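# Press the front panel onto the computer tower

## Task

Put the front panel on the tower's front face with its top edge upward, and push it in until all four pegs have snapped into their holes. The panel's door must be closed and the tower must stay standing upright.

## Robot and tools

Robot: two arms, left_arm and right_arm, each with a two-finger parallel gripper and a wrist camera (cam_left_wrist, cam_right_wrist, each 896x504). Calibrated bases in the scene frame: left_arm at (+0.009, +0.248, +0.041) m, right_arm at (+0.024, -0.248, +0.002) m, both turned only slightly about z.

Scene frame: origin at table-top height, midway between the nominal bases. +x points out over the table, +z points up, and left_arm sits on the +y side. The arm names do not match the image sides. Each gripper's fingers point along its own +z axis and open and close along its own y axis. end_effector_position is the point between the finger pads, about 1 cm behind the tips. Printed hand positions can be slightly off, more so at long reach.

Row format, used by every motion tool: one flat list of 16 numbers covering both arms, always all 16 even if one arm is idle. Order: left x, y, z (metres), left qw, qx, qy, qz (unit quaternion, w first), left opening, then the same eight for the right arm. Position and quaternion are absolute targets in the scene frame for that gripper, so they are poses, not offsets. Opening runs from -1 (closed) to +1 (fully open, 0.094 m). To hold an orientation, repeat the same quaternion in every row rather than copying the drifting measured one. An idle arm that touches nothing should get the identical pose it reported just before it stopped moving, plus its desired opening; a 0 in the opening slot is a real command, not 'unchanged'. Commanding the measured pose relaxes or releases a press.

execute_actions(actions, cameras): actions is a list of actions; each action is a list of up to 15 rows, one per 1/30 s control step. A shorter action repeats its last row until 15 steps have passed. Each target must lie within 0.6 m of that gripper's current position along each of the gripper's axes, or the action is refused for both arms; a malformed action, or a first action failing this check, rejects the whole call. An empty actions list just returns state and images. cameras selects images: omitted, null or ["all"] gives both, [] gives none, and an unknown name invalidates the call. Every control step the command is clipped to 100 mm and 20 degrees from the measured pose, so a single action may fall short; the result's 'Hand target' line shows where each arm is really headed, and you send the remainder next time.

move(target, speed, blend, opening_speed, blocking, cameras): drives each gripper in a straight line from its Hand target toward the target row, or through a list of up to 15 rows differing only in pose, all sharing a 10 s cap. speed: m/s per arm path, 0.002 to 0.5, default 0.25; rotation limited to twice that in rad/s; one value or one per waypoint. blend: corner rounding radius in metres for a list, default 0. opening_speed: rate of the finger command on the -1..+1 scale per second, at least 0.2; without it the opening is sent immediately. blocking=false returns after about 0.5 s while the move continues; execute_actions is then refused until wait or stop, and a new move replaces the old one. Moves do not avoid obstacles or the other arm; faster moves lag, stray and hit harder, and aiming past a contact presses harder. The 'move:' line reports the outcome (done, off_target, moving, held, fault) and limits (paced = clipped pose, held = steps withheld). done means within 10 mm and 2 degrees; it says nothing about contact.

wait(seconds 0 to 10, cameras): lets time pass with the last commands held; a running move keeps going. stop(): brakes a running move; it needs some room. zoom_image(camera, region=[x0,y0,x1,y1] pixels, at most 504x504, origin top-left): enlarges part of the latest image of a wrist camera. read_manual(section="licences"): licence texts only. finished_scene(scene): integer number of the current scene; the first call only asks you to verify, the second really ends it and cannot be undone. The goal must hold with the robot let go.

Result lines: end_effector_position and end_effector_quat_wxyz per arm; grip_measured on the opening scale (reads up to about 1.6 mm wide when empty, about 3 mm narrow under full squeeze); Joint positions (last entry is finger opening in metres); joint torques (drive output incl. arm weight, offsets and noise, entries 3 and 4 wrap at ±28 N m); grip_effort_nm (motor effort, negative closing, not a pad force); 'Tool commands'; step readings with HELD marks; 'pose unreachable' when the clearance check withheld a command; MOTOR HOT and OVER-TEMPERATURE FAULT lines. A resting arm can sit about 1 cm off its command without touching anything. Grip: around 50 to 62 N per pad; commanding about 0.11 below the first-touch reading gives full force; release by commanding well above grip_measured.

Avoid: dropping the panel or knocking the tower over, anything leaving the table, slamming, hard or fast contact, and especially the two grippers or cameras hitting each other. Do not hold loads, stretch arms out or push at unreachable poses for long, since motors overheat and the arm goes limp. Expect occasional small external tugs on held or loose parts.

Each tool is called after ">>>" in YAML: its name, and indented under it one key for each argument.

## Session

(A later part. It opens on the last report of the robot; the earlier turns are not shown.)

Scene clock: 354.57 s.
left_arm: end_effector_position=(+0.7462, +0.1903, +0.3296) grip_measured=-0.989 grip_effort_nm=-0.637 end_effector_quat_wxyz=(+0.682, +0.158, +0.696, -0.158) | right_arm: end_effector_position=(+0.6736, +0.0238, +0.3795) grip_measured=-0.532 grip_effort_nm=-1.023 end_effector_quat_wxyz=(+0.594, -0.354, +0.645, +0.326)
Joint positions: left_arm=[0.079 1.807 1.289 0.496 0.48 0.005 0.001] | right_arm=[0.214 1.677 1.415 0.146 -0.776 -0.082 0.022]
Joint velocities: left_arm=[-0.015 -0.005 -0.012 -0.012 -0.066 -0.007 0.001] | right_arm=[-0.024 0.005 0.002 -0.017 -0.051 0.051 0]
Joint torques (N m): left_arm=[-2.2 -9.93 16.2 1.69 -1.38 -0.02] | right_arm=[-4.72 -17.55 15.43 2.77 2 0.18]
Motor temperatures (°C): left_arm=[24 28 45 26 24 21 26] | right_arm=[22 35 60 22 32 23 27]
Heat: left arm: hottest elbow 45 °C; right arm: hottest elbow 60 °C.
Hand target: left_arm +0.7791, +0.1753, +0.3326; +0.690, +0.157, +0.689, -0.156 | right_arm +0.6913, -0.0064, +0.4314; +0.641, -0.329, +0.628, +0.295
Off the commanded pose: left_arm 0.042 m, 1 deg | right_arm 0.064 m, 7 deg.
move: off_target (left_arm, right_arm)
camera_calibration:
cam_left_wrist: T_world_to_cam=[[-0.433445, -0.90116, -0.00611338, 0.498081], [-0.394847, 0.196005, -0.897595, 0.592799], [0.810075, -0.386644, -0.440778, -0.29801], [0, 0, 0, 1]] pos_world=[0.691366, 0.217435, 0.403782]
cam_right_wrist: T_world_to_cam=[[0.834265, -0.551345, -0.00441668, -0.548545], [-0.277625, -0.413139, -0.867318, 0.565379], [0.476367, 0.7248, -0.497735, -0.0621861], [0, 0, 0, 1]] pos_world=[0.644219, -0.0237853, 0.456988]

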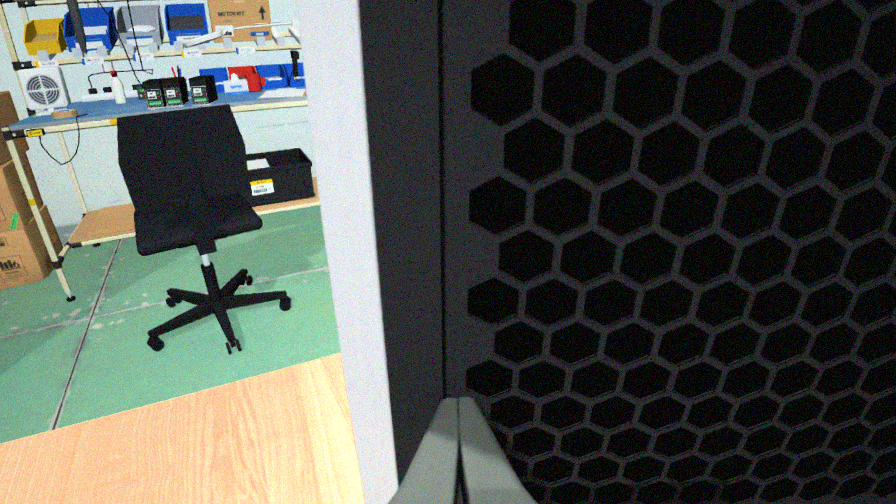

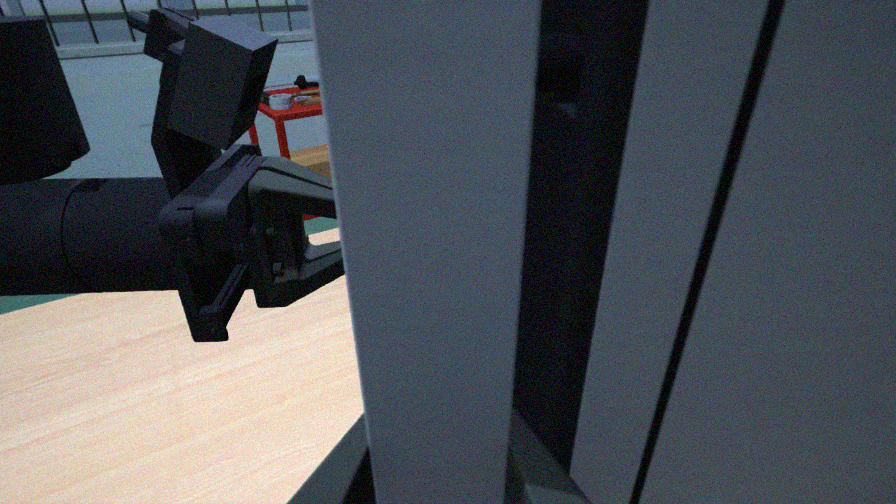

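>>> move:
  target: [0.785,0.174,0.335,0.6895,0.1567,0.6895,-0.1567,-1,0.685,0.027,0.415,0.607,-0.357,0.625,0.340,-0.75]
  speed: 0.08
  cameras: []

>>> move:
  target: [0.785,0.174,0.335,0.6895,0.1567,0.6895,-0.1567,-1,0.685,0.027,0.415,0.607,-0.357,0.625,0.340,-0.36]
  opening_speed: 0.4

>>> zoom_image:
  camera: "cam_right_wrist"
  region: [300, 0, 800, 500]

Scene clock: 364.97 s.
left_arm: end_effector_position=(+0.7459, +0.1896, +0.3296) grip_measured=-0.989 grip_effort_nm=-0.637 end_effector_quat_wxyz=(+0.682, +0.159, +0.696, -0.160) | right_arm: end_effector_position=(+0.6711, +0.0266, +0.3768) grip_measured=-0.532 grip_effort_nm=-1.013 end_effector_quat_wxyz=(+0.587, -0.362, +0.641, +0.337)
Joint positions: left_arm=[0.079 1.807 1.289 0.495 0.485 0.005 0.001] | right_arm=[0.214 1.684 1.418 0.146 -0.807 -0.082 0.022]
Joint velocities: left_arm=[0.005 -0.005 -0.012 0.002 -0.007 -0.007 -0.001] | right_arm=[-0.005 0.005 0.007 -0.002 -0.051 -0.066 0]
Joint torques (N m): left_arm=[-2.14 -10.05 16.17 1.77 -1.63 -0.04] | right_arm=[-1.55 -15.38 17.06 1.4 -0.13 0.29]
Motor temperatures (°C): left_arm=[24 29 47 26 25 21 26] | right_arm=[22 36 62 22 31 23 27]
Heat: left arm: hottest elbow 47 °C; right arm: hottest elbow 62 °C.
Hand target: left_arm +0.7785, +0.1744, +0.3338; +0.690, +0.157, +0.689, -0.157 | right_arm +0.6820, +0.0260, +0.4146; +0.607, -0.357, +0.624, +0.340
Off the commanded pose: left_arm 0.042 m, 1 deg | right_arm 0.041 m, 3 deg.
move: off_target (left_arm, right_arm)
No camera images: "cameras" was empty.

Scene clock: 366.27 s.
left_arm: end_effector_position=(+0.7463, +0.1903, +0.3296) grip_measured=-0.989 grip_effort_nm=-0.637 end_effector_quat_wxyz=(+0.682, +0.158, +0.696, -0.158) | right_arm: end_effector_position=(+0.6697, +0.0275, +0.3774) grip_measured=-0.364 grip_effort_nm=0.159 end_effector_quat_wxyz=(+0.583, -0.360, +0.642, +0.345)
Joint positions: left_arm=[0.079 1.807 1.289 0.495 0.48 0.005 0.001] | right_arm=[0.214 1.684 1.418 0.146 -0.817 -0.064 0.03]
Joint velocities: left_arm=[-0.005 -0.005 -0.007 -0.017 -0.066 -0.051 0.001] | right_arm=[-0.015 -0.005 -0.022 -0.022 -0.037 -0.081 0]
Joint torques (N m): left_arm=[-1.9 -10.11 16.25 1.68 -1.43 -0.02] | right_arm=[-1.61 -15.44 16.81 1.5 0.31 0.15]
Motor temperatures (°C): left_arm=[24 29 48 26 25 21 26] | right_arm=[22 36 62 22 31 23 27]
Heat: left arm: hottest elbow 48 °C; right arm: hottest elbow 62 °C.
Hand target: left_arm +0.7785, +0.1744, +0.3336; +0.690, +0.157, +0.689, -0.157 | right_arm +0.6819, +0.0259, +0.4146; +0.607, -0.356, +0.624, +0.340
Off the commanded pose: left_arm 0.042 m, 1 deg | right_arm 0.041 m, 3 deg.
move: off_target (left_arm, right_arm)
camera_calibration:
cam_left_wrist: T_world_to_cam=[[-0.433447, -0.90116, -0.0059378, 0.498057], [-0.39519, 0.195995, -0.897447, 0.593071], [0.809907, -0.386649, -0.441082, -0.297822], [0, 0, 0, 1]] pos_world=[0.691465, 0.217438, 0.403843]
cam_right_wrist: T_world_to_cam=[[0.855023, -0.517821, -0.0282112, -0.54912], [-0.278455, -0.41253, -0.867342, 0.564614], [0.43749, 0.749453, -0.496913, -0.0390539], [0, 0, 0, 1]] pos_world=[0.643816, -0.0221566, 0.454815]

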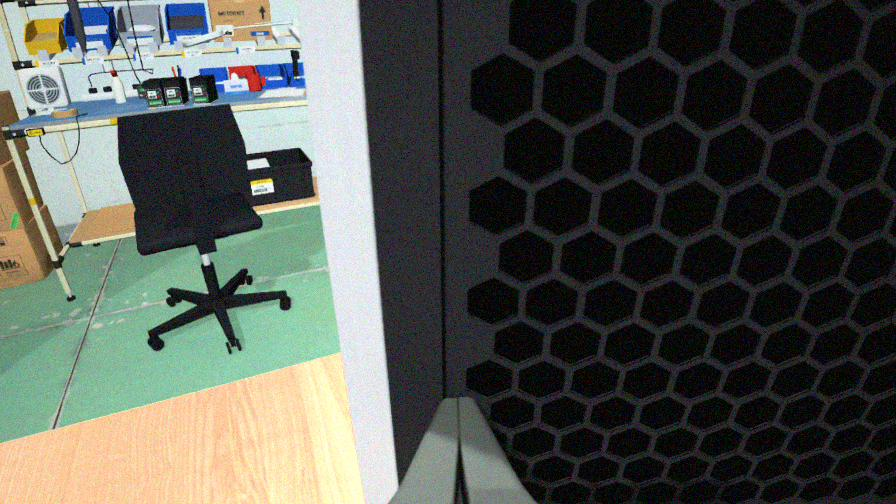

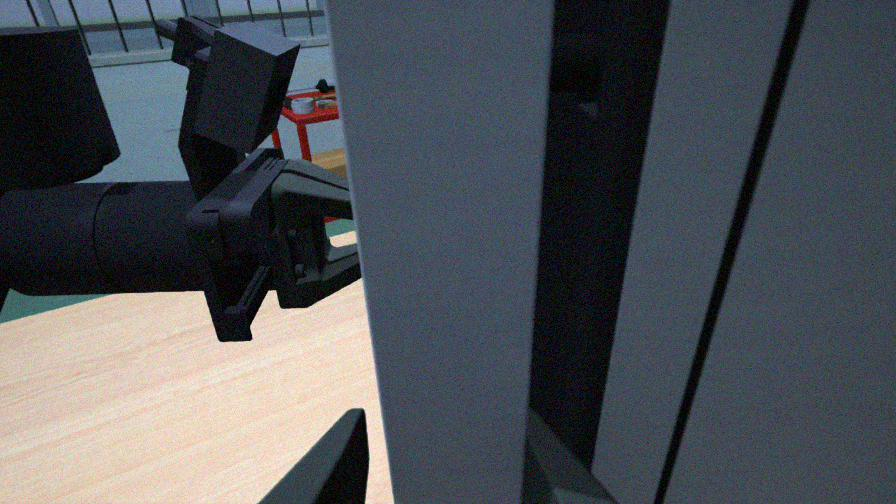

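Scaled by 1.008 from the camera's 896x504 image, which has a finer 1280x720 frame.

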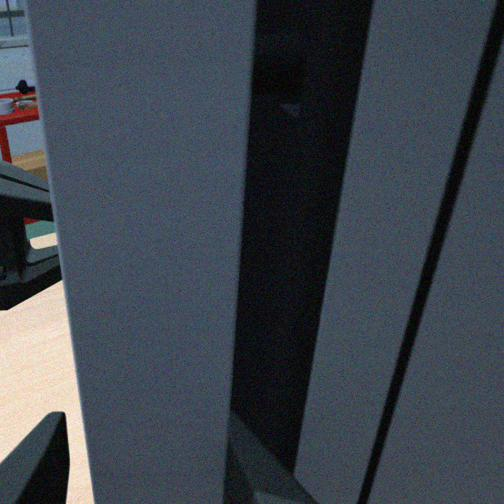

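Front finger is clear; withdrawing along +a with a slight shift away from the rail's rear face.

>>> move:
  target:
    - [0.785,0.174,0.335,0.6895,0.1567,0.6895,-0.1567,-1,0.652,-0.037,0.415,0.607,-0.357,0.625,0.340,-0.36]
    - [0.785,0.174,0.335,0.6895,0.1567,0.6895,-0.1567,-1,0.50,-0.15,0.42,0.607,-0.357,0.625,0.340,-0.36]
  speed: [0.06,0.15]

Scene clock: 373.60 s.
left_arm: end_effector_position=(+0.7454, +0.1882, +0.3296) grip_measured=-0.989 grip_effort_nm=-0.637 end_effector_quat_wxyz=(+0.681, +0.162, +0.695, -0.163) | right_arm: end_effector_position=(+0.5029, -0.1444, +0.4151) grip_measured=-0.362 grip_effort_nm=0.125 end_effector_quat_wxyz=(+0.603, -0.354, +0.625, +0.347)
Joint positions: left_arm=[0.079 1.807 1.289 0.495 0.493 0.005 0.001] | right_arm=[-0.122 1.199 0.979 0.144 -1.148 -0.062 0.03]
Joint velocities: left_arm=[0.015 -0.005 -0.002 0.007 0.007 -0.007 0] | right_arm=[-0.005 -0.005 -0.012 0.002 0.022 0.037 -0.001]
Joint torques (N m): left_arm=[-2.37 -9.64 16.16 1.72 -1.94 -0.04] | right_arm=[-2.61 -10.05 10.17 0.79 -0.15 -0.13]
Motor temperatures (°C): left_arm=[24 29 49 26 26 21 26] | right_arm=[22 35 62 22 30 23 27]
Heat: left arm: hottest elbow 49 °C; right arm: hottest elbow 62 °C.
Hand target: left_arm +0.7784, +0.1743, +0.3337; +0.690, +0.157, +0.689, -0.157 | right_arm +0.5005, -0.1492, +0.4194; +0.607, -0.354, +0.624, +0.342
Off the commanded pose: left_arm 0.042 m, 1 deg | right_arm 0.008 m, 1 deg.
move: off_target (left_arm)
camera_calibration:
cam_left_wrist: T_world_to_cam=[[-0.444754, -0.895635, -0.00569859, 0.503006], [-0.392686, 0.20071, -0.897504, 0.590405], [0.804979, -0.396931, -0.44097, -0.292311], [0, 0, 0, 1]] pos_world=[0.690862, 0.215982, 0.403857]
cam_right_wrist: T_world_to_cam=[[0.852237, -0.523, -0.0127605, -0.500222], [-0.246278, -0.379557, -0.891787, 0.478694], [0.461561, 0.763157, -0.452276, 0.152805], [0, 0, 0, 1]] pos_world=[0.473671, -0.196538, 0.48962]

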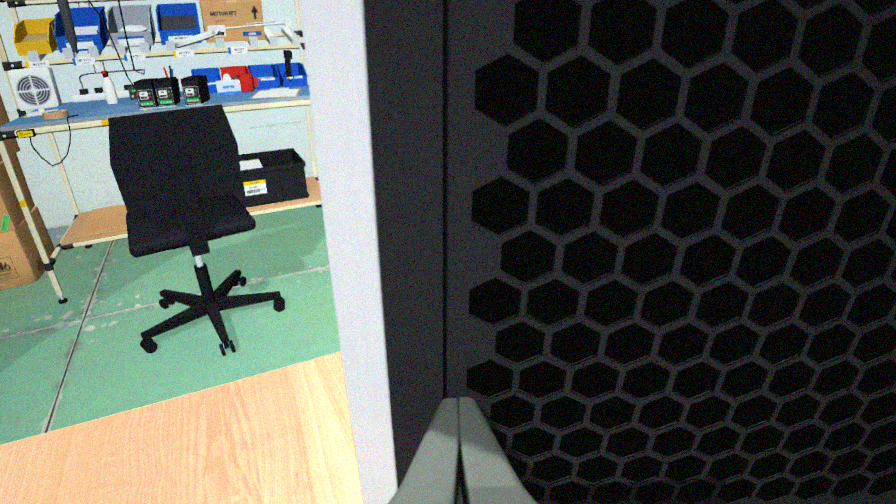

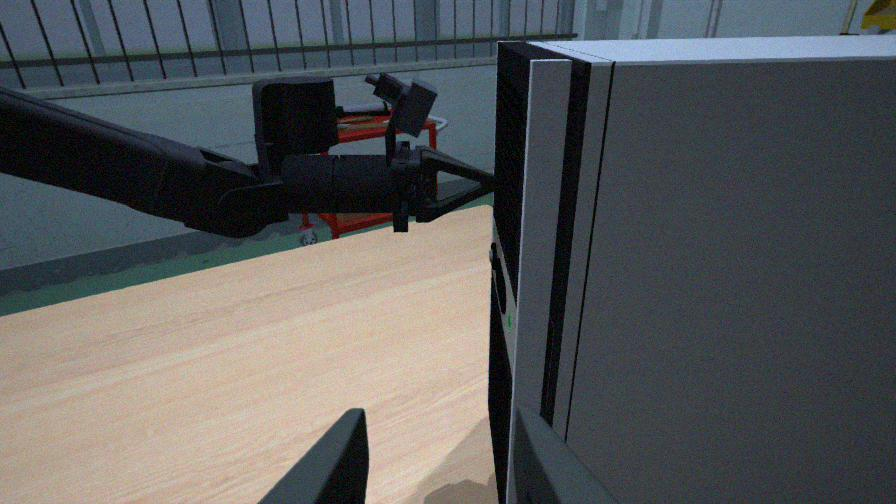

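>>> move:
  target:
    - [0.69,0.220,0.335,0.6895,0.1567,0.6895,-0.1567,-1,0.40,-0.24,0.42,0.607,-0.357,0.625,0.340,-1]
    - [0.685,0.222,0.08,0.6895,0.1567,0.6895,-0.1567,-1,0.38,-0.27,0.42,0.607,-0.357,0.625,0.340,-1]
  speed: [0.1,0.18]
  cameras: []

>>> move:
  target: [0.825,0.155,0.085,0.6895,0.1567,0.6895,-0.1567,-1,0.38,-0.27,0.42,0.607,-0.357,0.625,0.340,-1]
  speed: 0.1

Scene clock: 386.80 s.
left_arm: end_effector_position=(+0.6723, +0.2157, +0.0810) grip_measured=-0.989 grip_effort_nm=-0.642 end_effector_quat_wxyz=(+0.682, +0.158, +0.697, -0.159) | right_arm: end_effector_position=(+0.3850, -0.2658, +0.4161) grip_measured=-0.987 grip_effort_nm=-0.686 end_effector_quat_wxyz=(+0.615, -0.339, +0.623, +0.345)
Joint positions: left_arm=[0.134 2.185 0.991 1.171 0.536 0.005 0.001] | right_arm=[-0.554 0.973 0.853 -0.161 -1.551 -0.268 0.001]
Joint velocities: left_arm=[-0.005 -0.015 -0.007 -0.002 0.007 -0.007 0] | right_arm=[0.005 0.005 -0.012 -0.002 0.051 -0.007 -0.001]
Joint torques (N m): left_arm=[0.67 -14.27 6.22 2.7 0.09 -0.03] | right_arm=[-2.32 -6.89 9.98 0.77 -0.29 -0.1]
Motor temperatures (°C): left_arm=[24 29 48 26 27 21 26] | right_arm=[22 34 59 22 28 23 26]
Heat: left arm: hottest elbow 48 °C; right arm: hottest elbow 59 °C.
Hand target: left_arm +0.6800, +0.2210, +0.0830; +0.689, +0.156, +0.690, -0.157 | right_arm +0.3813, -0.2685, +0.4200; +0.621, -0.341, +0.621, +0.336
Off the commanded pose: left_arm 0.014 m, 1 deg | right_arm 0.008 m, 2 deg.
joint sent to its limit (right arm) — joint 5 (wrist yaw), lower limit. The joint targets still meet the commanded pose.
move: off_target (left_arm)
No camera images: "cameras" was empty.

Scene clock: 389.20 s.
left_arm: end_effector_position=(+0.7799, +0.1966, +0.0841) grip_measured=-0.989 grip_effort_nm=-0.647 end_effector_quat_wxyz=(+0.684, +0.145, +0.700, -0.146) | right_arm: end_effector_position=(+0.3845, -0.2666, +0.4157) grip_measured=-0.987 grip_effort_nm=-0.691 end_effector_quat_wxyz=(+0.616, -0.338, +0.624, +0.344)
Joint positions: left_arm=[0.079 2.306 1.328 0.955 0.444 0.005 0.001] | right_arm=[-0.557 0.971 0.851 -0.161 -1.551 -0.268 0.001]
Joint velocities: left_arm=[0.005 0.015 -0.002 0.012 -0.037 -0.081 0] | right_arm=[-0.005 0.005 -0.002 0.002 -0.037 0.037 0]
Joint torques (N m): left_arm=[-4.54 -14.1 15.57 0.49 -1.03 -0.02] | right_arm=[-2.02 -7.18 10.02 0.98 -0.29 -0.11]
Motor temperatures (°C): left_arm=[24 29 49 26 26 21 26] | right_arm=[22 34 59 22 28 23 27]
Heat: left arm: hottest elbow 49 °C; right arm: hottest elbow 59 °C.
Hand target: left_arm +0.8137, +0.1572, +0.0853; +0.690, +0.157, +0.690, -0.156 | right_arm +0.3805, -0.2692, +0.4199; +0.621, -0.341, +0.621, +0.334
Off the commanded pose: left_arm 0.061 m, 2 deg | right_arm 0.007 m, 2 deg.
joint sent to its limit (right arm) — joint 5 (wrist yaw), lower limit. The joint targets are off in orientation, not in position.
move: off_target (left_arm)
camera_calibration:
cam_left_wrist: T_world_to_cam=[[-0.401221, -0.915964, -0.00561439, 0.494507], [-0.403433, 0.182213, -0.896683, 0.393854], [0.822352, -0.357504, -0.442637, -0.44617], [0, 0, 0, 1]] pos_world=[0.724209, 0.221678, 0.158447]
cam_right_wrist: T_world_to_cam=[[0.835168, -0.549664, -0.019106, -0.461116], [-0.250402, -0.349076, -0.90302, 0.418033], [0.489688, 0.758957, -0.429174, 0.27951], [0, 0, 0, 1]] pos_world=[0.352913, -0.31967, 0.48864]

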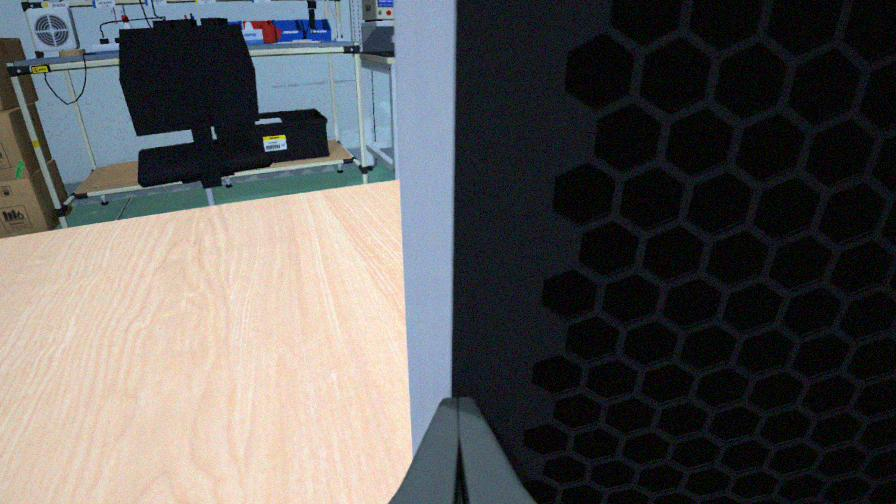

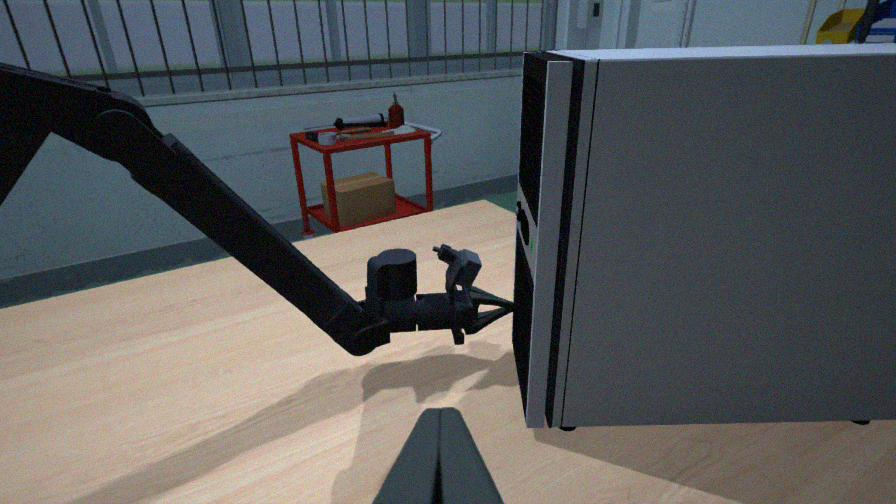

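>>> move:
  target:
    - [0.69,0.215,0.085,0.6895,0.1567,0.6895,-0.1567,-1,0.38,-0.27,0.42,0.615,-0.34,0.623,0.343,-1]
    - [0.58,0.09,0.42,0.6895,0.1567,0.6895,-0.1567,-1,0.38,-0.27,0.42,0.615,-0.34,0.623,0.343,-1]
    - [0.63,0.055,0.425,0.6895,0.1567,0.6895,-0.1567,-1,0.38,-0.27,0.42,0.615,-0.34,0.623,0.343,-1]
  speed: [0.12,0.2,0.1]

Scene clock: 402.27 s.
left_arm: end_effector_position=(+0.6256, +0.0595, +0.4096) grip_measured=-0.989 grip_effort_nm=-0.642 end_effector_quat_wxyz=(+0.683, +0.157, +0.697, -0.154) | right_arm: end_effector_position=(+0.3844, -0.2669, +0.4155) grip_measured=-0.987 grip_effort_nm=-0.691 end_effector_quat_wxyz=(+0.616, -0.337, +0.624, +0.344)
Joint positions: left_arm=[-0.194 1.456 1.079 0.357 0.2 0.005 0.001] | right_arm=[-0.557 0.971 0.85 -0.161 -1.551 -0.268 0.001]
Joint velocities: left_arm=[0.015 0.005 0.012 -0.022 -0.037 -0.095 0] | right_arm=[-0.005 0.005 -0.017 -0.012 0.037 0.022 0]
Joint torques (N m): left_arm=[-0.21 -9.82 12.44 1.92 -0.12 0.03] | right_arm=[-2.37 -6.83 10.28 0.46 -0.28 0]
Motor temperatures (°C): left_arm=[24 29 48 26 26 21 26] | right_arm=[22 33 57 22 27 23 27]
Heat: left arm: hottest elbow 48 °C; right arm: hottest elbow 57 °C.
Hand target: left_arm +0.6359, +0.0537, +0.4240; +0.690, +0.158, +0.690, -0.155 | right_arm +0.3805, -0.2694, +0.4199; +0.618, -0.335, +0.624, +0.339
Off the commanded pose: left_arm 0.017 m, 1 deg | right_arm 0.007 m, 0 deg.
joint sent to its limit (right arm) — joint 5 (wrist yaw), lower limit. The joint targets still meet the commanded pose.
move: off_target (left_arm)
camera_calibration:
cam_left_wrist: T_world_to_cam=[[-0.427282, -0.904043, -0.0116867, 0.327025], [-0.394762, 0.198176, -0.897156, 0.642333], [0.813384, -0.378725, -0.441559, -0.217793], [0, 0, 0, 1]] pos_world=[0.57045, 0.0858659, 0.483926]
cam_right_wrist: T_world_to_cam=[[0.834742, -0.550297, -0.0194871, -0.46108], [-0.250962, -0.348706, -0.903007, 0.418085], [0.490127, 0.758668, -0.429183, 0.279411], [0, 0, 0, 1]] pos_world=[0.35286, -0.319922, 0.488467]

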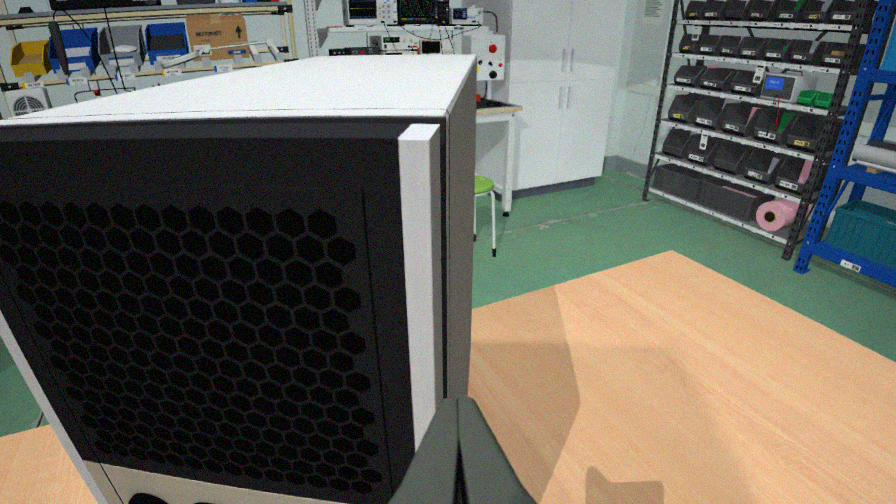

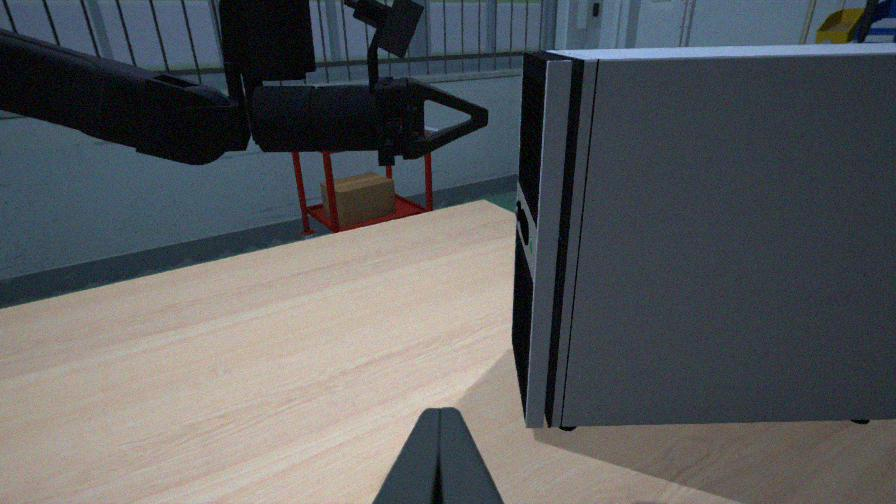

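>>> move:
  target:
    - [0.638,0.072,0.425,0.6895,0.1567,0.6895,-0.1567,-1,0.38,-0.27,0.42,0.615,-0.34,0.623,0.343,-1]
    - [0.745,0.020,0.445,0.6895,0.1567,0.6895,-0.1567,-1,0.38,-0.27,0.42,0.615,-0.34,0.623,0.343,-1]
  speed: 0.09

>>> zoom_image:
  camera: "cam_right_wrist"
  region: [480, 20, 660, 240]

Scene clock: 410.93 s.
left_arm: end_effector_position=(+0.6959, +0.0128, +0.4258) grip_measured=-0.989 grip_effort_nm=-0.637 end_effector_quat_wxyz=(+0.668, +0.178, +0.702, -0.174) | right_arm: end_effector_position=(+0.3844, -0.2670, +0.4155) grip_measured=-0.987 grip_effort_nm=-0.691 end_effector_quat_wxyz=(+0.616, -0.337, +0.624, +0.344)
Joint positions: left_arm=[-0.227 1.642 1.359 0.234 0.227 0.005 0.001] | right_arm=[-0.558 0.971 0.85 -0.161 -1.551 -0.268 0.001]
Joint velocities: left_arm=[0.005 0.005 0.007 0.002 0.037 -0.007 0.001] | right_arm=[0.005 -0.015 -0.012 -0.007 0.051 -0.037 -0.001]
Joint torques (N m): left_arm=[0.91 -7.88 17.84 2.81 -1.53 -0.02] | right_arm=[-2.49 -7.24 10.15 0.69 -0.32 0.02]
Motor temperatures (°C): left_arm=[24 29 48 26 26 21 26] | right_arm=[22 33 56 22 27 23 27]
Heat: left arm: hottest elbow 48 °C; right arm: hottest elbow 56 °C.
Hand target: left_arm +0.7373, +0.0244, +0.4413; +0.690, +0.157, +0.689, -0.157 | right_arm +0.3805, -0.2696, +0.4199; +0.619, -0.335, +0.624, +0.339
Off the commanded pose: left_arm 0.053 m, 4 deg | right_arm 0.007 m, 0 deg.
joint sent to its limit (right arm) — joint 5 (wrist yaw), lower limit. The joint targets still meet the commanded pose.
move: off_target (left_arm)
camera_calibration:
cam_left_wrist: T_world_to_cam=[[-0.480508, -0.876977, -0.00486317, 0.348761], [-0.406617, 0.227697, -0.884769, 0.696389], [0.77703, -0.423161, -0.466004, -0.249221], [0, 0, 0, 1]] pos_world=[0.644398, 0.0418293, 0.501702]
cam_right_wrist: T_world_to_cam=[[0.834532, -0.550615, -0.0194871, -0.461154], [-0.251095, -0.34861, -0.903007, 0.418112], [0.490416, 0.758481, -0.429183, 0.279357], [0, 0, 0, 1]] pos_world=[0.352832, -0.320048, 0.488467]

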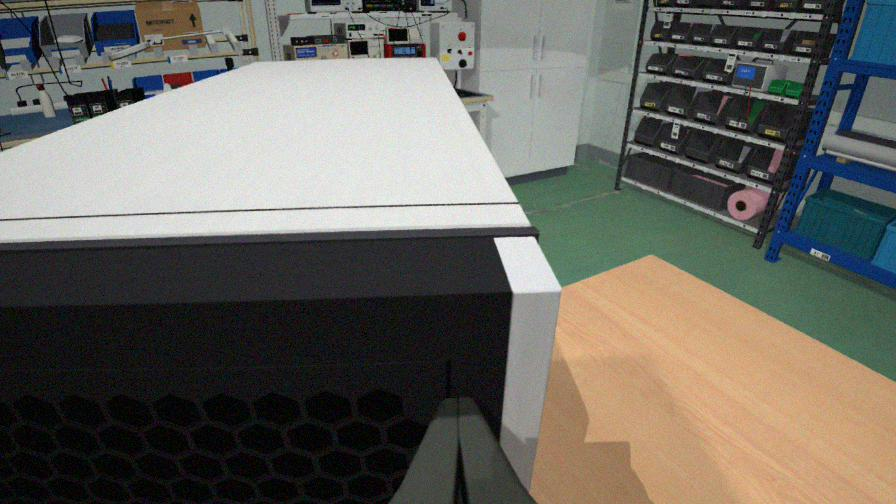

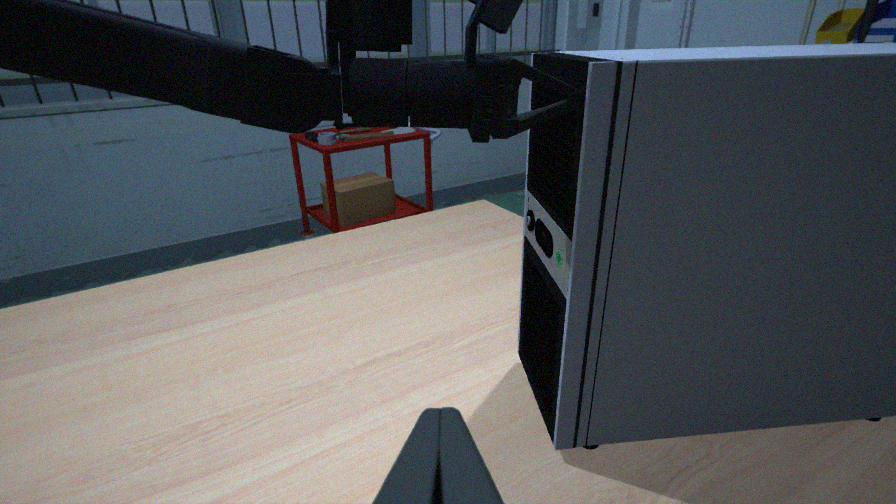

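Scaled by 2.291 from the camera's 896x504 image, which has a finer 1280x720 frame.

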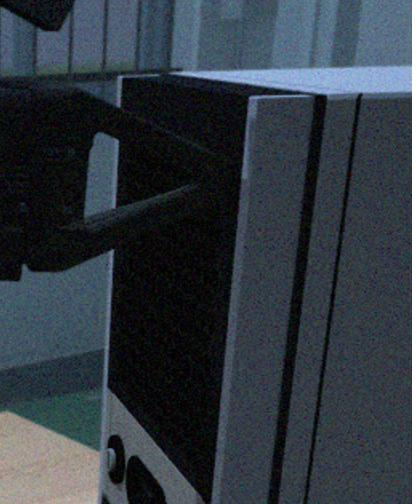

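>>> move:
  target:
    - [0.64,0.065,0.435,0.6895,0.1567,0.6895,-0.1567,-1,0.38,-0.27,0.42,0.615,-0.34,0.623,0.343,-1]
    - [0.70,0.215,0.425,0.6895,0.1567,0.6895,-0.1567,-1,0.38,-0.27,0.42,0.615,-0.34,0.623,0.343,-1]
  speed: 0.14

>>> zoom_image:
  camera: "cam_right_wrist"
  region: [500, 340, 680, 480]

Scene clock: 422.30 s.
left_arm: end_effector_position=(+0.6838, +0.2154, +0.4104) grip_measured=-0.989 grip_effort_nm=-0.632 end_effector_quat_wxyz=(+0.678, +0.153, +0.702, -0.158) | right_arm: end_effector_position=(+0.3844, -0.2670, +0.4155) grip_measured=-0.987 grip_effort_nm=-0.686 end_effector_quat_wxyz=(+0.616, -0.337, +0.624, +0.344)
Joint positions: left_arm=[0.129 1.567 1.215 0.316 0.523 0.005 0.001] | right_arm=[-0.558 0.971 0.85 -0.161 -1.551 -0.268 0.001]
Joint velocities: left_arm=[-0.005 0.005 -0.012 0.017 0.022 0.095 0.001] | right_arm=[-0.015 -0.005 0.012 0.027 -0.066 0.022 0.001]
Joint torques (N m): left_arm=[-0.15 -10.93 12.49 2.63 0.13 -0.07] | right_arm=[-2.2 -6.59 10.19 0.42 -0.32 0]
Motor temperatures (°C): left_arm=[24 29 52 26 26 21 26] | right_arm=[22 32 54 22 27 23 27]
Heat: left arm: hottest elbow 52 °C; right arm: hottest elbow 54 °C.
Hand target: left_arm +0.6963, +0.2155, +0.4254; +0.690, +0.155, +0.690, -0.158 | right_arm +0.3805, -0.2694, +0.4199; +0.619, -0.335, +0.624, +0.339
Off the commanded pose: left_arm 0.022 m, 2 deg | right_arm 0.007 m, 0 deg.
joint sent to its limit (right arm) — joint 5 (wrist yaw), lower limit. The joint targets still meet the commanded pose.
move: off_target (left_arm)
camera_calibration:
cam_left_wrist: T_world_to_cam=[[-0.426906, -0.904293, 0.00228798, 0.486853], [-0.409293, 0.190965, -0.892195, 0.64451], [0.806369, -0.381819, -0.451644, -0.196163], [0, 0, 0, 1]] pos_world=[0.629813, 0.24228, 0.485319]
cam_right_wrist: T_world_to_cam=[[0.834532, -0.550615, -0.0194871, -0.461154], [-0.251095, -0.34861, -0.903007, 0.418112], [0.490416, 0.758481, -0.429183, 0.279357], [0, 0, 0, 1]] pos_world=[0.352832, -0.320048, 0.488467]

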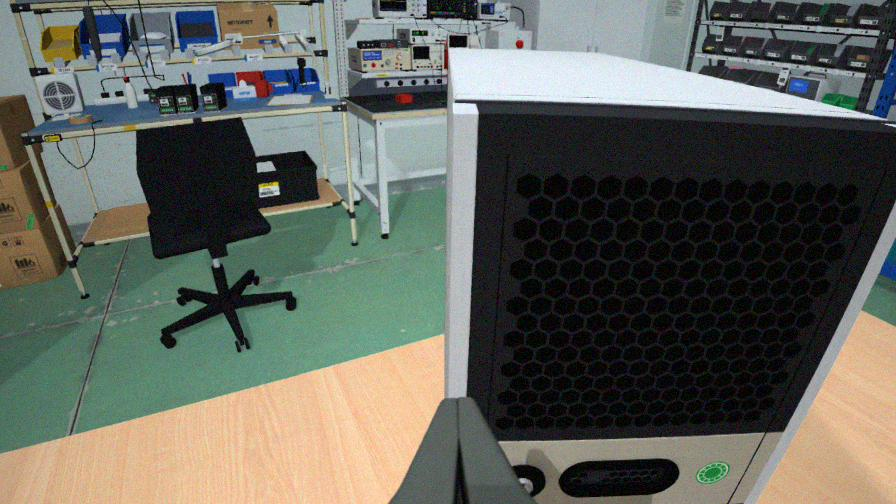

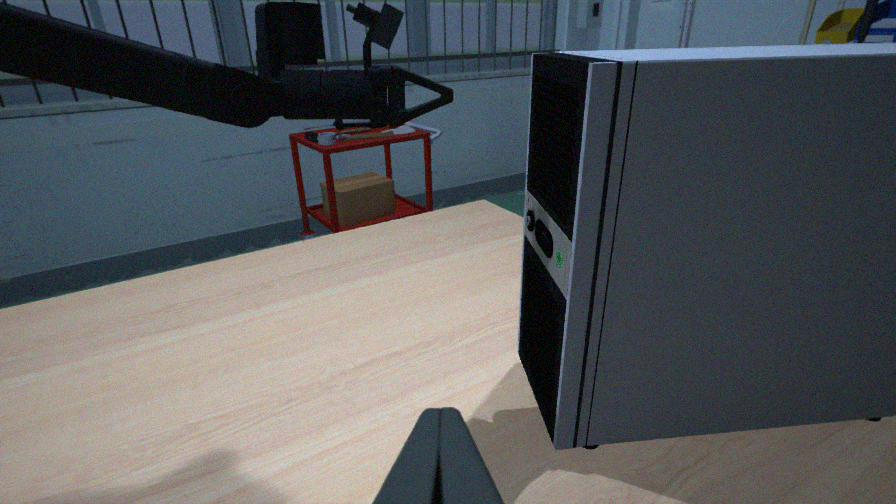

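Scaled by 2.800 from the camera's 896x504 image, which has a finer 1280x720 frame.

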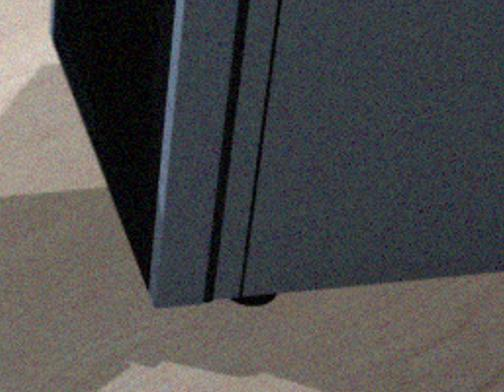

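>>> move:
  target:
    - [0.70,0.206,0.43,0.6895,0.1567,0.6895,-0.1567,-1,0.38,-0.27,0.42,0.615,-0.34,0.623,0.343,-1]
    - [0.82,0.150,0.45,0.6895,0.1567,0.6895,-0.1567,-1,0.38,-0.27,0.42,0.615,-0.34,0.623,0.343,-1]
  speed: 0.09
  cameras: ["cam_left_wrist"]

Scene clock: 430.20 s.
left_arm: end_effector_position=(+0.7834, +0.1757, +0.4365) grip_measured=-0.989 grip_effort_nm=-0.623 end_effector_quat_wxyz=(+0.674, +0.151, +0.706, -0.155) | right_arm: end_effector_position=(+0.3844, -0.2670, +0.4155) grip_measured=-0.987 grip_effort_nm=-0.691 end_effector_quat_wxyz=(+0.616, -0.337, +0.624, +0.344)
Joint positions: left_arm=[0.05 1.791 1.583 0.161 0.437 0.005 0.001] | right_arm=[-0.558 0.971 0.85 -0.161 -1.551 -0.268 0.001]
Joint velocities: left_arm=[-0.005 -0.005 0.002 0.002 -0.022 0.007 -0.001] | right_arm=[-0.015 -0.005 -0.007 0.012 0.007 0.007 -0.001]
Joint torques (N m): left_arm=[-2.67 -10.4 17.46 2.76 -1.04 -0.02] | right_arm=[-2.73 -6.83 10.22 0.75 -0.29 -0.04]
Motor temperatures (°C): left_arm=[24 29 52 26 26 21 26] | right_arm=[22 32 54 22 27 23 26]
Heat: left arm: hottest elbow 52 °C; right arm: hottest elbow 54 °C.
Hand target: left_arm +0.8132, +0.1516, +0.4460; +0.690, +0.157, +0.690, -0.157 | right_arm +0.3805, -0.2694, +0.4199; +0.619, -0.335, +0.624, +0.339
Off the commanded pose: left_arm 0.047 m, 3 deg | right_arm 0.007 m, 0 deg.
joint sent to its limit (right arm) — joint 5 (wrist yaw), lower limit. The joint targets still meet the commanded pose.
move: off_target (left_arm)
camera_calibration:
cam_left_wrist: T_world_to_cam=[[-0.420372, -0.907343, 0.00402568, 0.488122], [-0.420277, 0.190778, -0.887114, 0.722608], [0.804149, -0.37461, -0.461533, -0.275057], [0, 0, 0, 1]] pos_world=[0.730075, 0.201997, 0.512123]
Images, in order (width x height): cam_left_wrist 896x504.

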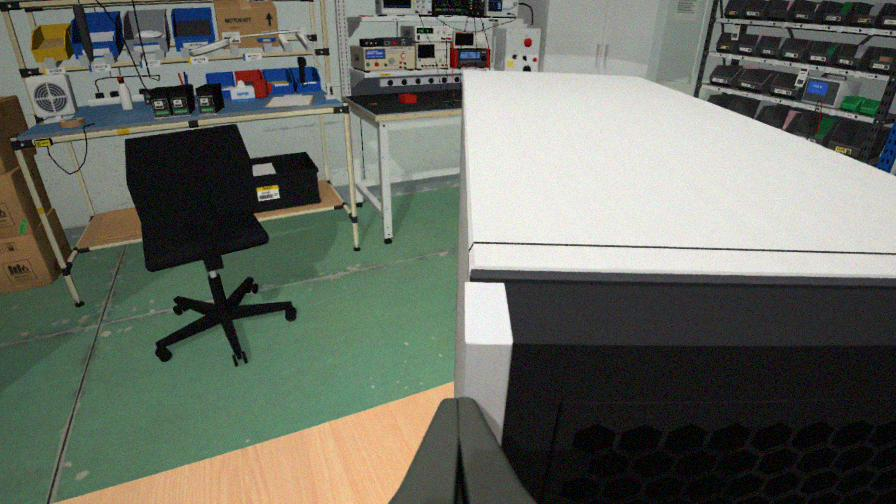

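>>> move:
  target: [0.86,0.125,0.455,0.6895,0.1567,0.6895,-0.1567,-1,0.38,-0.27,0.42,0.615,-0.34,0.623,0.343,-1]
  speed: 0.1
  cameras: ["cam_left_wrist"]

>>> zoom_image:
  camera: "cam_left_wrist"
  region: [420, 200, 640, 400]

Scene clock: 437.60 s.
left_arm: end_effector_position=(+0.8271, +0.1851, +0.4375) grip_measured=-0.989 grip_effort_nm=-0.642 end_effector_quat_wxyz=(+0.675, +0.130, +0.714, -0.135) | right_arm: end_effector_position=(+0.3844, -0.2670, +0.4155) grip_measured=-0.987 grip_effort_nm=-0.691 end_effector_quat_wxyz=(+0.616, -0.337, +0.624, +0.344)
Joint positions: left_arm=[0.05 1.894 1.742 0.095 0.378 0.005 0.001] | right_arm=[-0.558 0.971 0.85 -0.161 -1.551 -0.268 0.001]
Joint velocities: left_arm=[0.015 -0.005 -0.002 -0.007 0.066 -0.007 0] | right_arm=[0.005 -0.005 -0.022 0.007 -0.037 -0.051 -0.001]
Joint torques (N m): left_arm=[-5.36 -12.75 17.46 2.86 0.01 -0.04] | right_arm=[-2.02 -6.59 10.11 0.68 -0.28 -0.04]
Motor temperatures (°C): left_arm=[24 29 54 26 26 21 26] | right_arm=[22 32 53 22 27 23 26]
Heat: left arm: hottest elbow 54 °C; right arm: hottest elbow 53 °C.
Hand target: left_arm +0.8469, +0.1266, +0.4514; +0.690, +0.156, +0.689, -0.157 | right_arm +0.3805, -0.2694, +0.4199; +0.619, -0.335, +0.624, +0.339
Off the commanded pose: left_arm 0.071 m, 5 deg | right_arm 0.007 m, 0 deg.
joint sent to its limit (right arm) — joint 5 (wrist yaw), lower limit. The joint targets still meet the commanded pose.
move: off_target (left_arm)
camera_calibration:
cam_left_wrist: T_world_to_cam=[[-0.366044, -0.930583, 0.00525638, 0.473797], [-0.439989, 0.168087, -0.882132, 0.758371], [0.820013, -0.325212, -0.470974, -0.324306], [0, 0, 0, 1]] pos_world=[0.773041, 0.207967, 0.513753]
Images, in order (width x height): cam_left_wrist 896x504.

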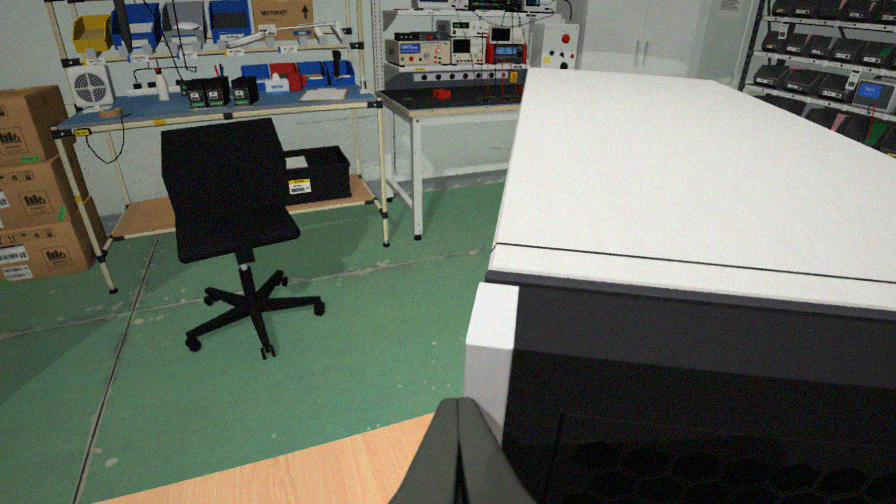

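Scaled by 2.291 from the camera's 896x504 image, which has a finer 1280x720 frame.

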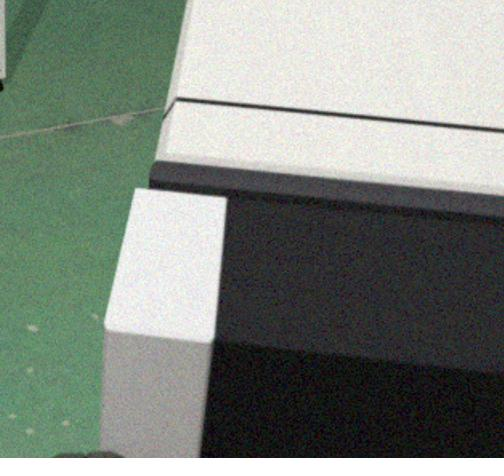

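>>> move:
  target:
    - [0.70,0.20,0.43,0.6895,0.1567,0.6895,-0.1567,-1,0.38,-0.27,0.42,0.615,-0.34,0.623,0.343,-1]
    - [0.62,0.40,0.28,0.663,0.265,0.641,-0.281,-1,0.48,-0.32,0.30,0.663,-0.265,0.641,0.281,-1]
  speed: 0.18

>>> zoom_image:
  camera: "cam_left_wrist"
  region: [420, 280, 640, 500]

>>> zoom_image:
  camera: "cam_left_wrist"
  region: [420, 0, 640, 220]

Scene clock: 448.10 s.
left_arm: end_effector_position=(+0.6081, +0.3946, +0.2884) grip_measured=-0.989 grip_effort_nm=-0.632 end_effector_quat_wxyz=(+0.667, +0.262, +0.639, -0.280) | right_arm: end_effector_position=(+0.4768, -0.3252, +0.3044) grip_measured=-0.987 grip_effort_nm=-0.686 end_effector_quat_wxyz=(+0.666, -0.264, +0.641, +0.275)
Joint positions: left_arm=[0.562 1.837 1.119 0.892 1.295 -0.176 0.001] | right_arm=[-0.549 1.357 0.71 0.803 -1.317 0.151 0.001]
Joint velocities: left_arm=[0.005 0.005 -0.002 0.002 -0.051 0.037 0] | right_arm=[0.005 -0.005 0.012 -0.017 0.022 0.007 0]
Joint torques (N m): left_arm=[-0.26 -12.51 8.62 2.18 -0.07 -0.1] | right_arm=[-0.26 -8.23 7.9 1.44 0.27 0.07]
Motor temperatures (°C): left_arm=[24 29 53 26 26 21 26] | right_arm=[22 32 52 22 26 23 26]
Heat: left arm: hottest elbow 53 °C; right arm: hottest elbow 52 °C.
Hand target: left_arm +0.6146, +0.3964, +0.2837; +0.666, +0.262, +0.638, -0.283 | right_arm +0.4791, -0.3200, +0.3021; +0.664, -0.264, +0.640, +0.282
Off the commanded pose: left_arm 0.016 m, 1 deg | right_arm 0.008 m, 1 deg.
move: off_target (left_arm)
camera_calibration:
cam_left_wrist: T_world_to_cam=[[-0.706259, -0.707949, -0.00267598, 0.71066], [-0.267407, 0.270264, -0.924906, 0.362359], [0.655509, -0.652507, -0.380187, 0.056134], [0, 0, 0, 1]] pos_world=[0.562011, 0.441806, 0.358391]
cam_right_wrist: T_world_to_cam=[[0.692515, -0.721374, -0.00650998, -0.564205], [-0.284381, -0.264688, -0.921449, 0.369435], [0.662986, 0.639968, -0.388446, 0.097334], [0, 0, 0, 1]] pos_world=[0.431249, -0.371508, 0.374552]

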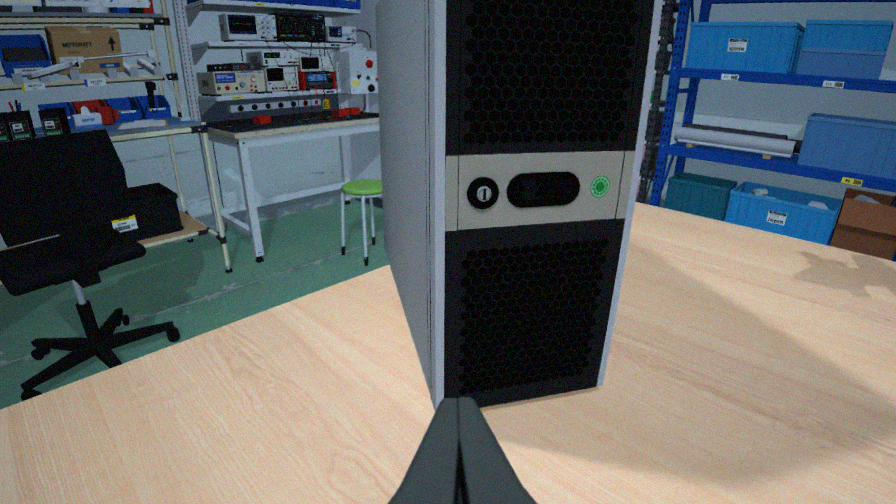

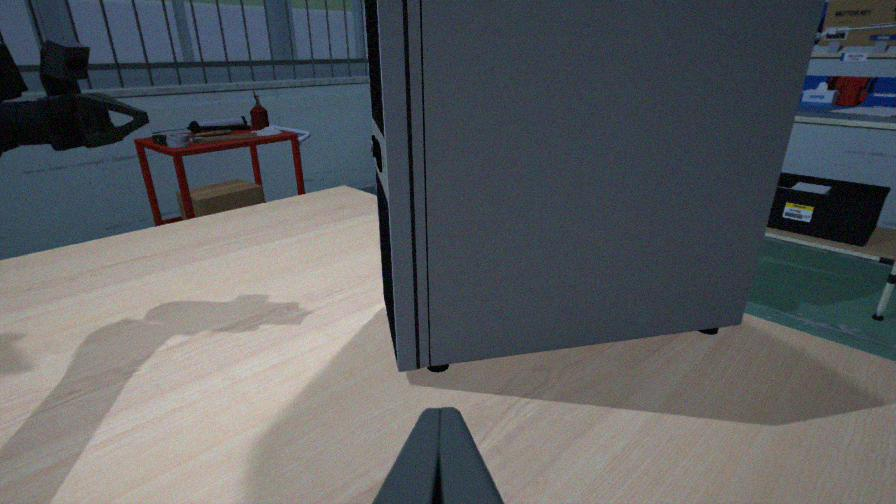

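Scaled by 2.291 from the camera's 896x504 image, which has a finer 1280x720 frame.

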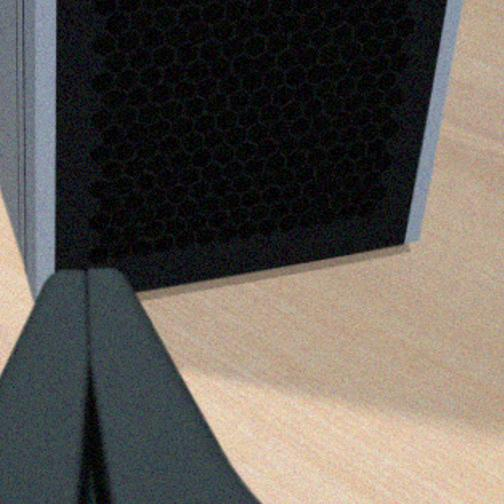

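Scaled by 2.291 from the camera's 896x504 image, which has a finer 1280x720 frame.

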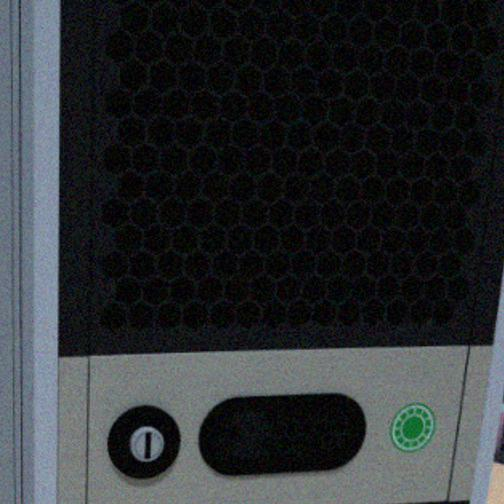

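>>> zoom_image:
  camera: "cam_right_wrist"
  region: [360, 240, 480, 380]

>>> zoom_image:
  camera: "cam_right_wrist"
  region: [360, 0, 480, 140]

>>> move:
  target: [0.72,0.44,0.22,0.663,0.265,0.641,-0.281,-1,0.48,-0.32,0.30,0.663,-0.265,0.641,0.281,-1]
  speed: 0.18
  cameras: ["cam_left_wrist"]

Scaled by 3.600 from the camera's 896x504 image, which has a finer 1280x720 frame.

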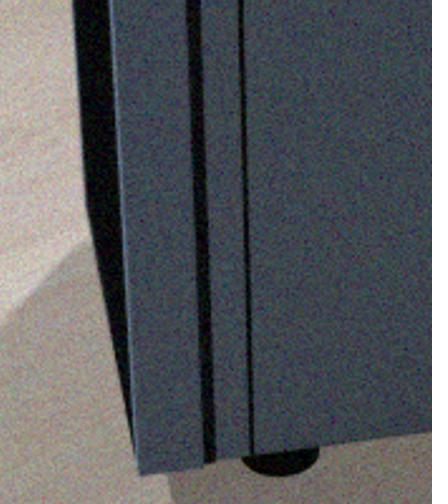

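Scaled by 3.600 from the camera's 896x504 image, which has a finer 1280x720 frame.

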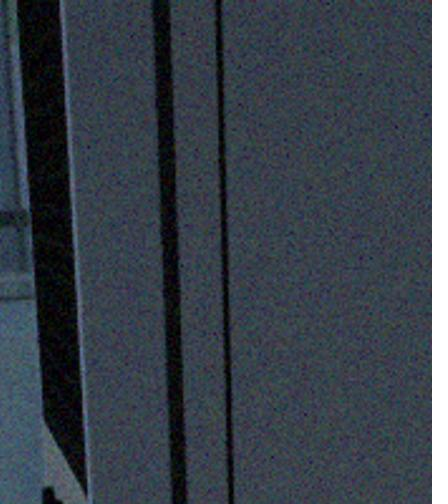

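Scene clock: 454.07 s.
left_arm: end_effector_position=(+0.7081, +0.4407, +0.2212) grip_measured=-0.989 grip_effort_nm=-0.632 end_effector_quat_wxyz=(+0.661, +0.257, +0.645, -0.284) | right_arm: end_effector_position=(+0.4771, -0.3251, +0.3035) grip_measured=-0.987 grip_effort_nm=-0.691 end_effector_quat_wxyz=(+0.666, -0.264, +0.641, +0.276)
Joint positions: left_arm=[0.548 2.16 1.471 0.817 1.282 -0.149 0.001] | right_arm=[-0.548 1.359 0.71 0.803 -1.317 0.151 0.001]
Joint velocities: left_arm=[0.015 -0.015 -0.012 -0.002 -0.022 0.037 -0.001] | right_arm=[-0.005 0.005 0.012 0.007 -0.022 0.007 0]
Joint torques (N m): left_arm=[-0.38 -17.08 10.1 1.31 -0.11 0.12] | right_arm=[0.03 -8.35 8.31 0.94 0.23 -0.08]
Motor temperatures (°C): left_arm=[24 29 52 26 25 21 26] | right_arm=[22 32 51 22 26 23 26]
Heat: left arm: hottest elbow 52 °C; right arm: hottest elbow 51 °C.
Hand target: left_arm +0.7185, +0.4408, +0.2188; +0.663, +0.265, +0.641, -0.281 | right_arm +0.4799, -0.3201, +0.3002; +0.663, -0.265, +0.641, +0.281
Off the commanded pose: left_arm 0.012 m, 1 deg | right_arm 0.007 m, 1 deg.
move: off_target (left_arm)
camera_calibration:
cam_left_wrist: T_world_to_cam=[[-0.705976, -0.708082, 0.0147661, 0.80976], [-0.285911, 0.265862, -0.920637, 0.328608], [0.64796, -0.654169, -0.390141, 0.00342016], [0, 0, 0, 1]] pos_world=[0.663408, 0.488249, 0.291906]
Images, in order (width x height): cam_left_wrist 896x504.

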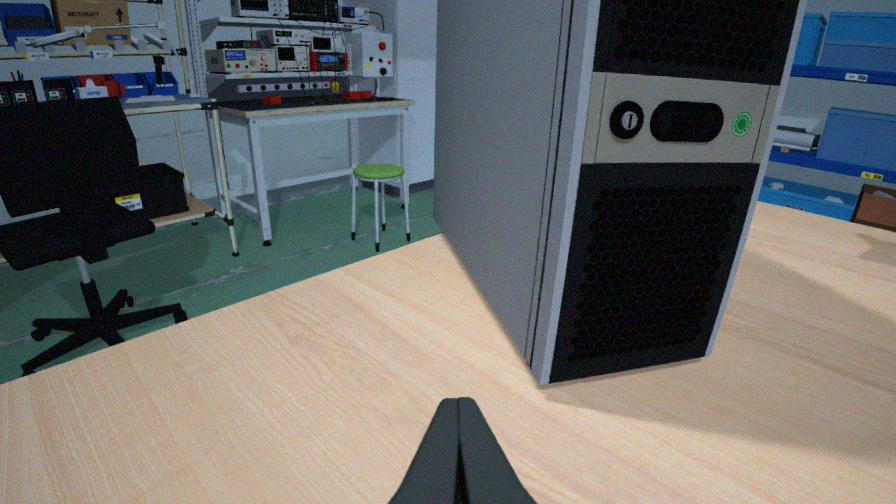

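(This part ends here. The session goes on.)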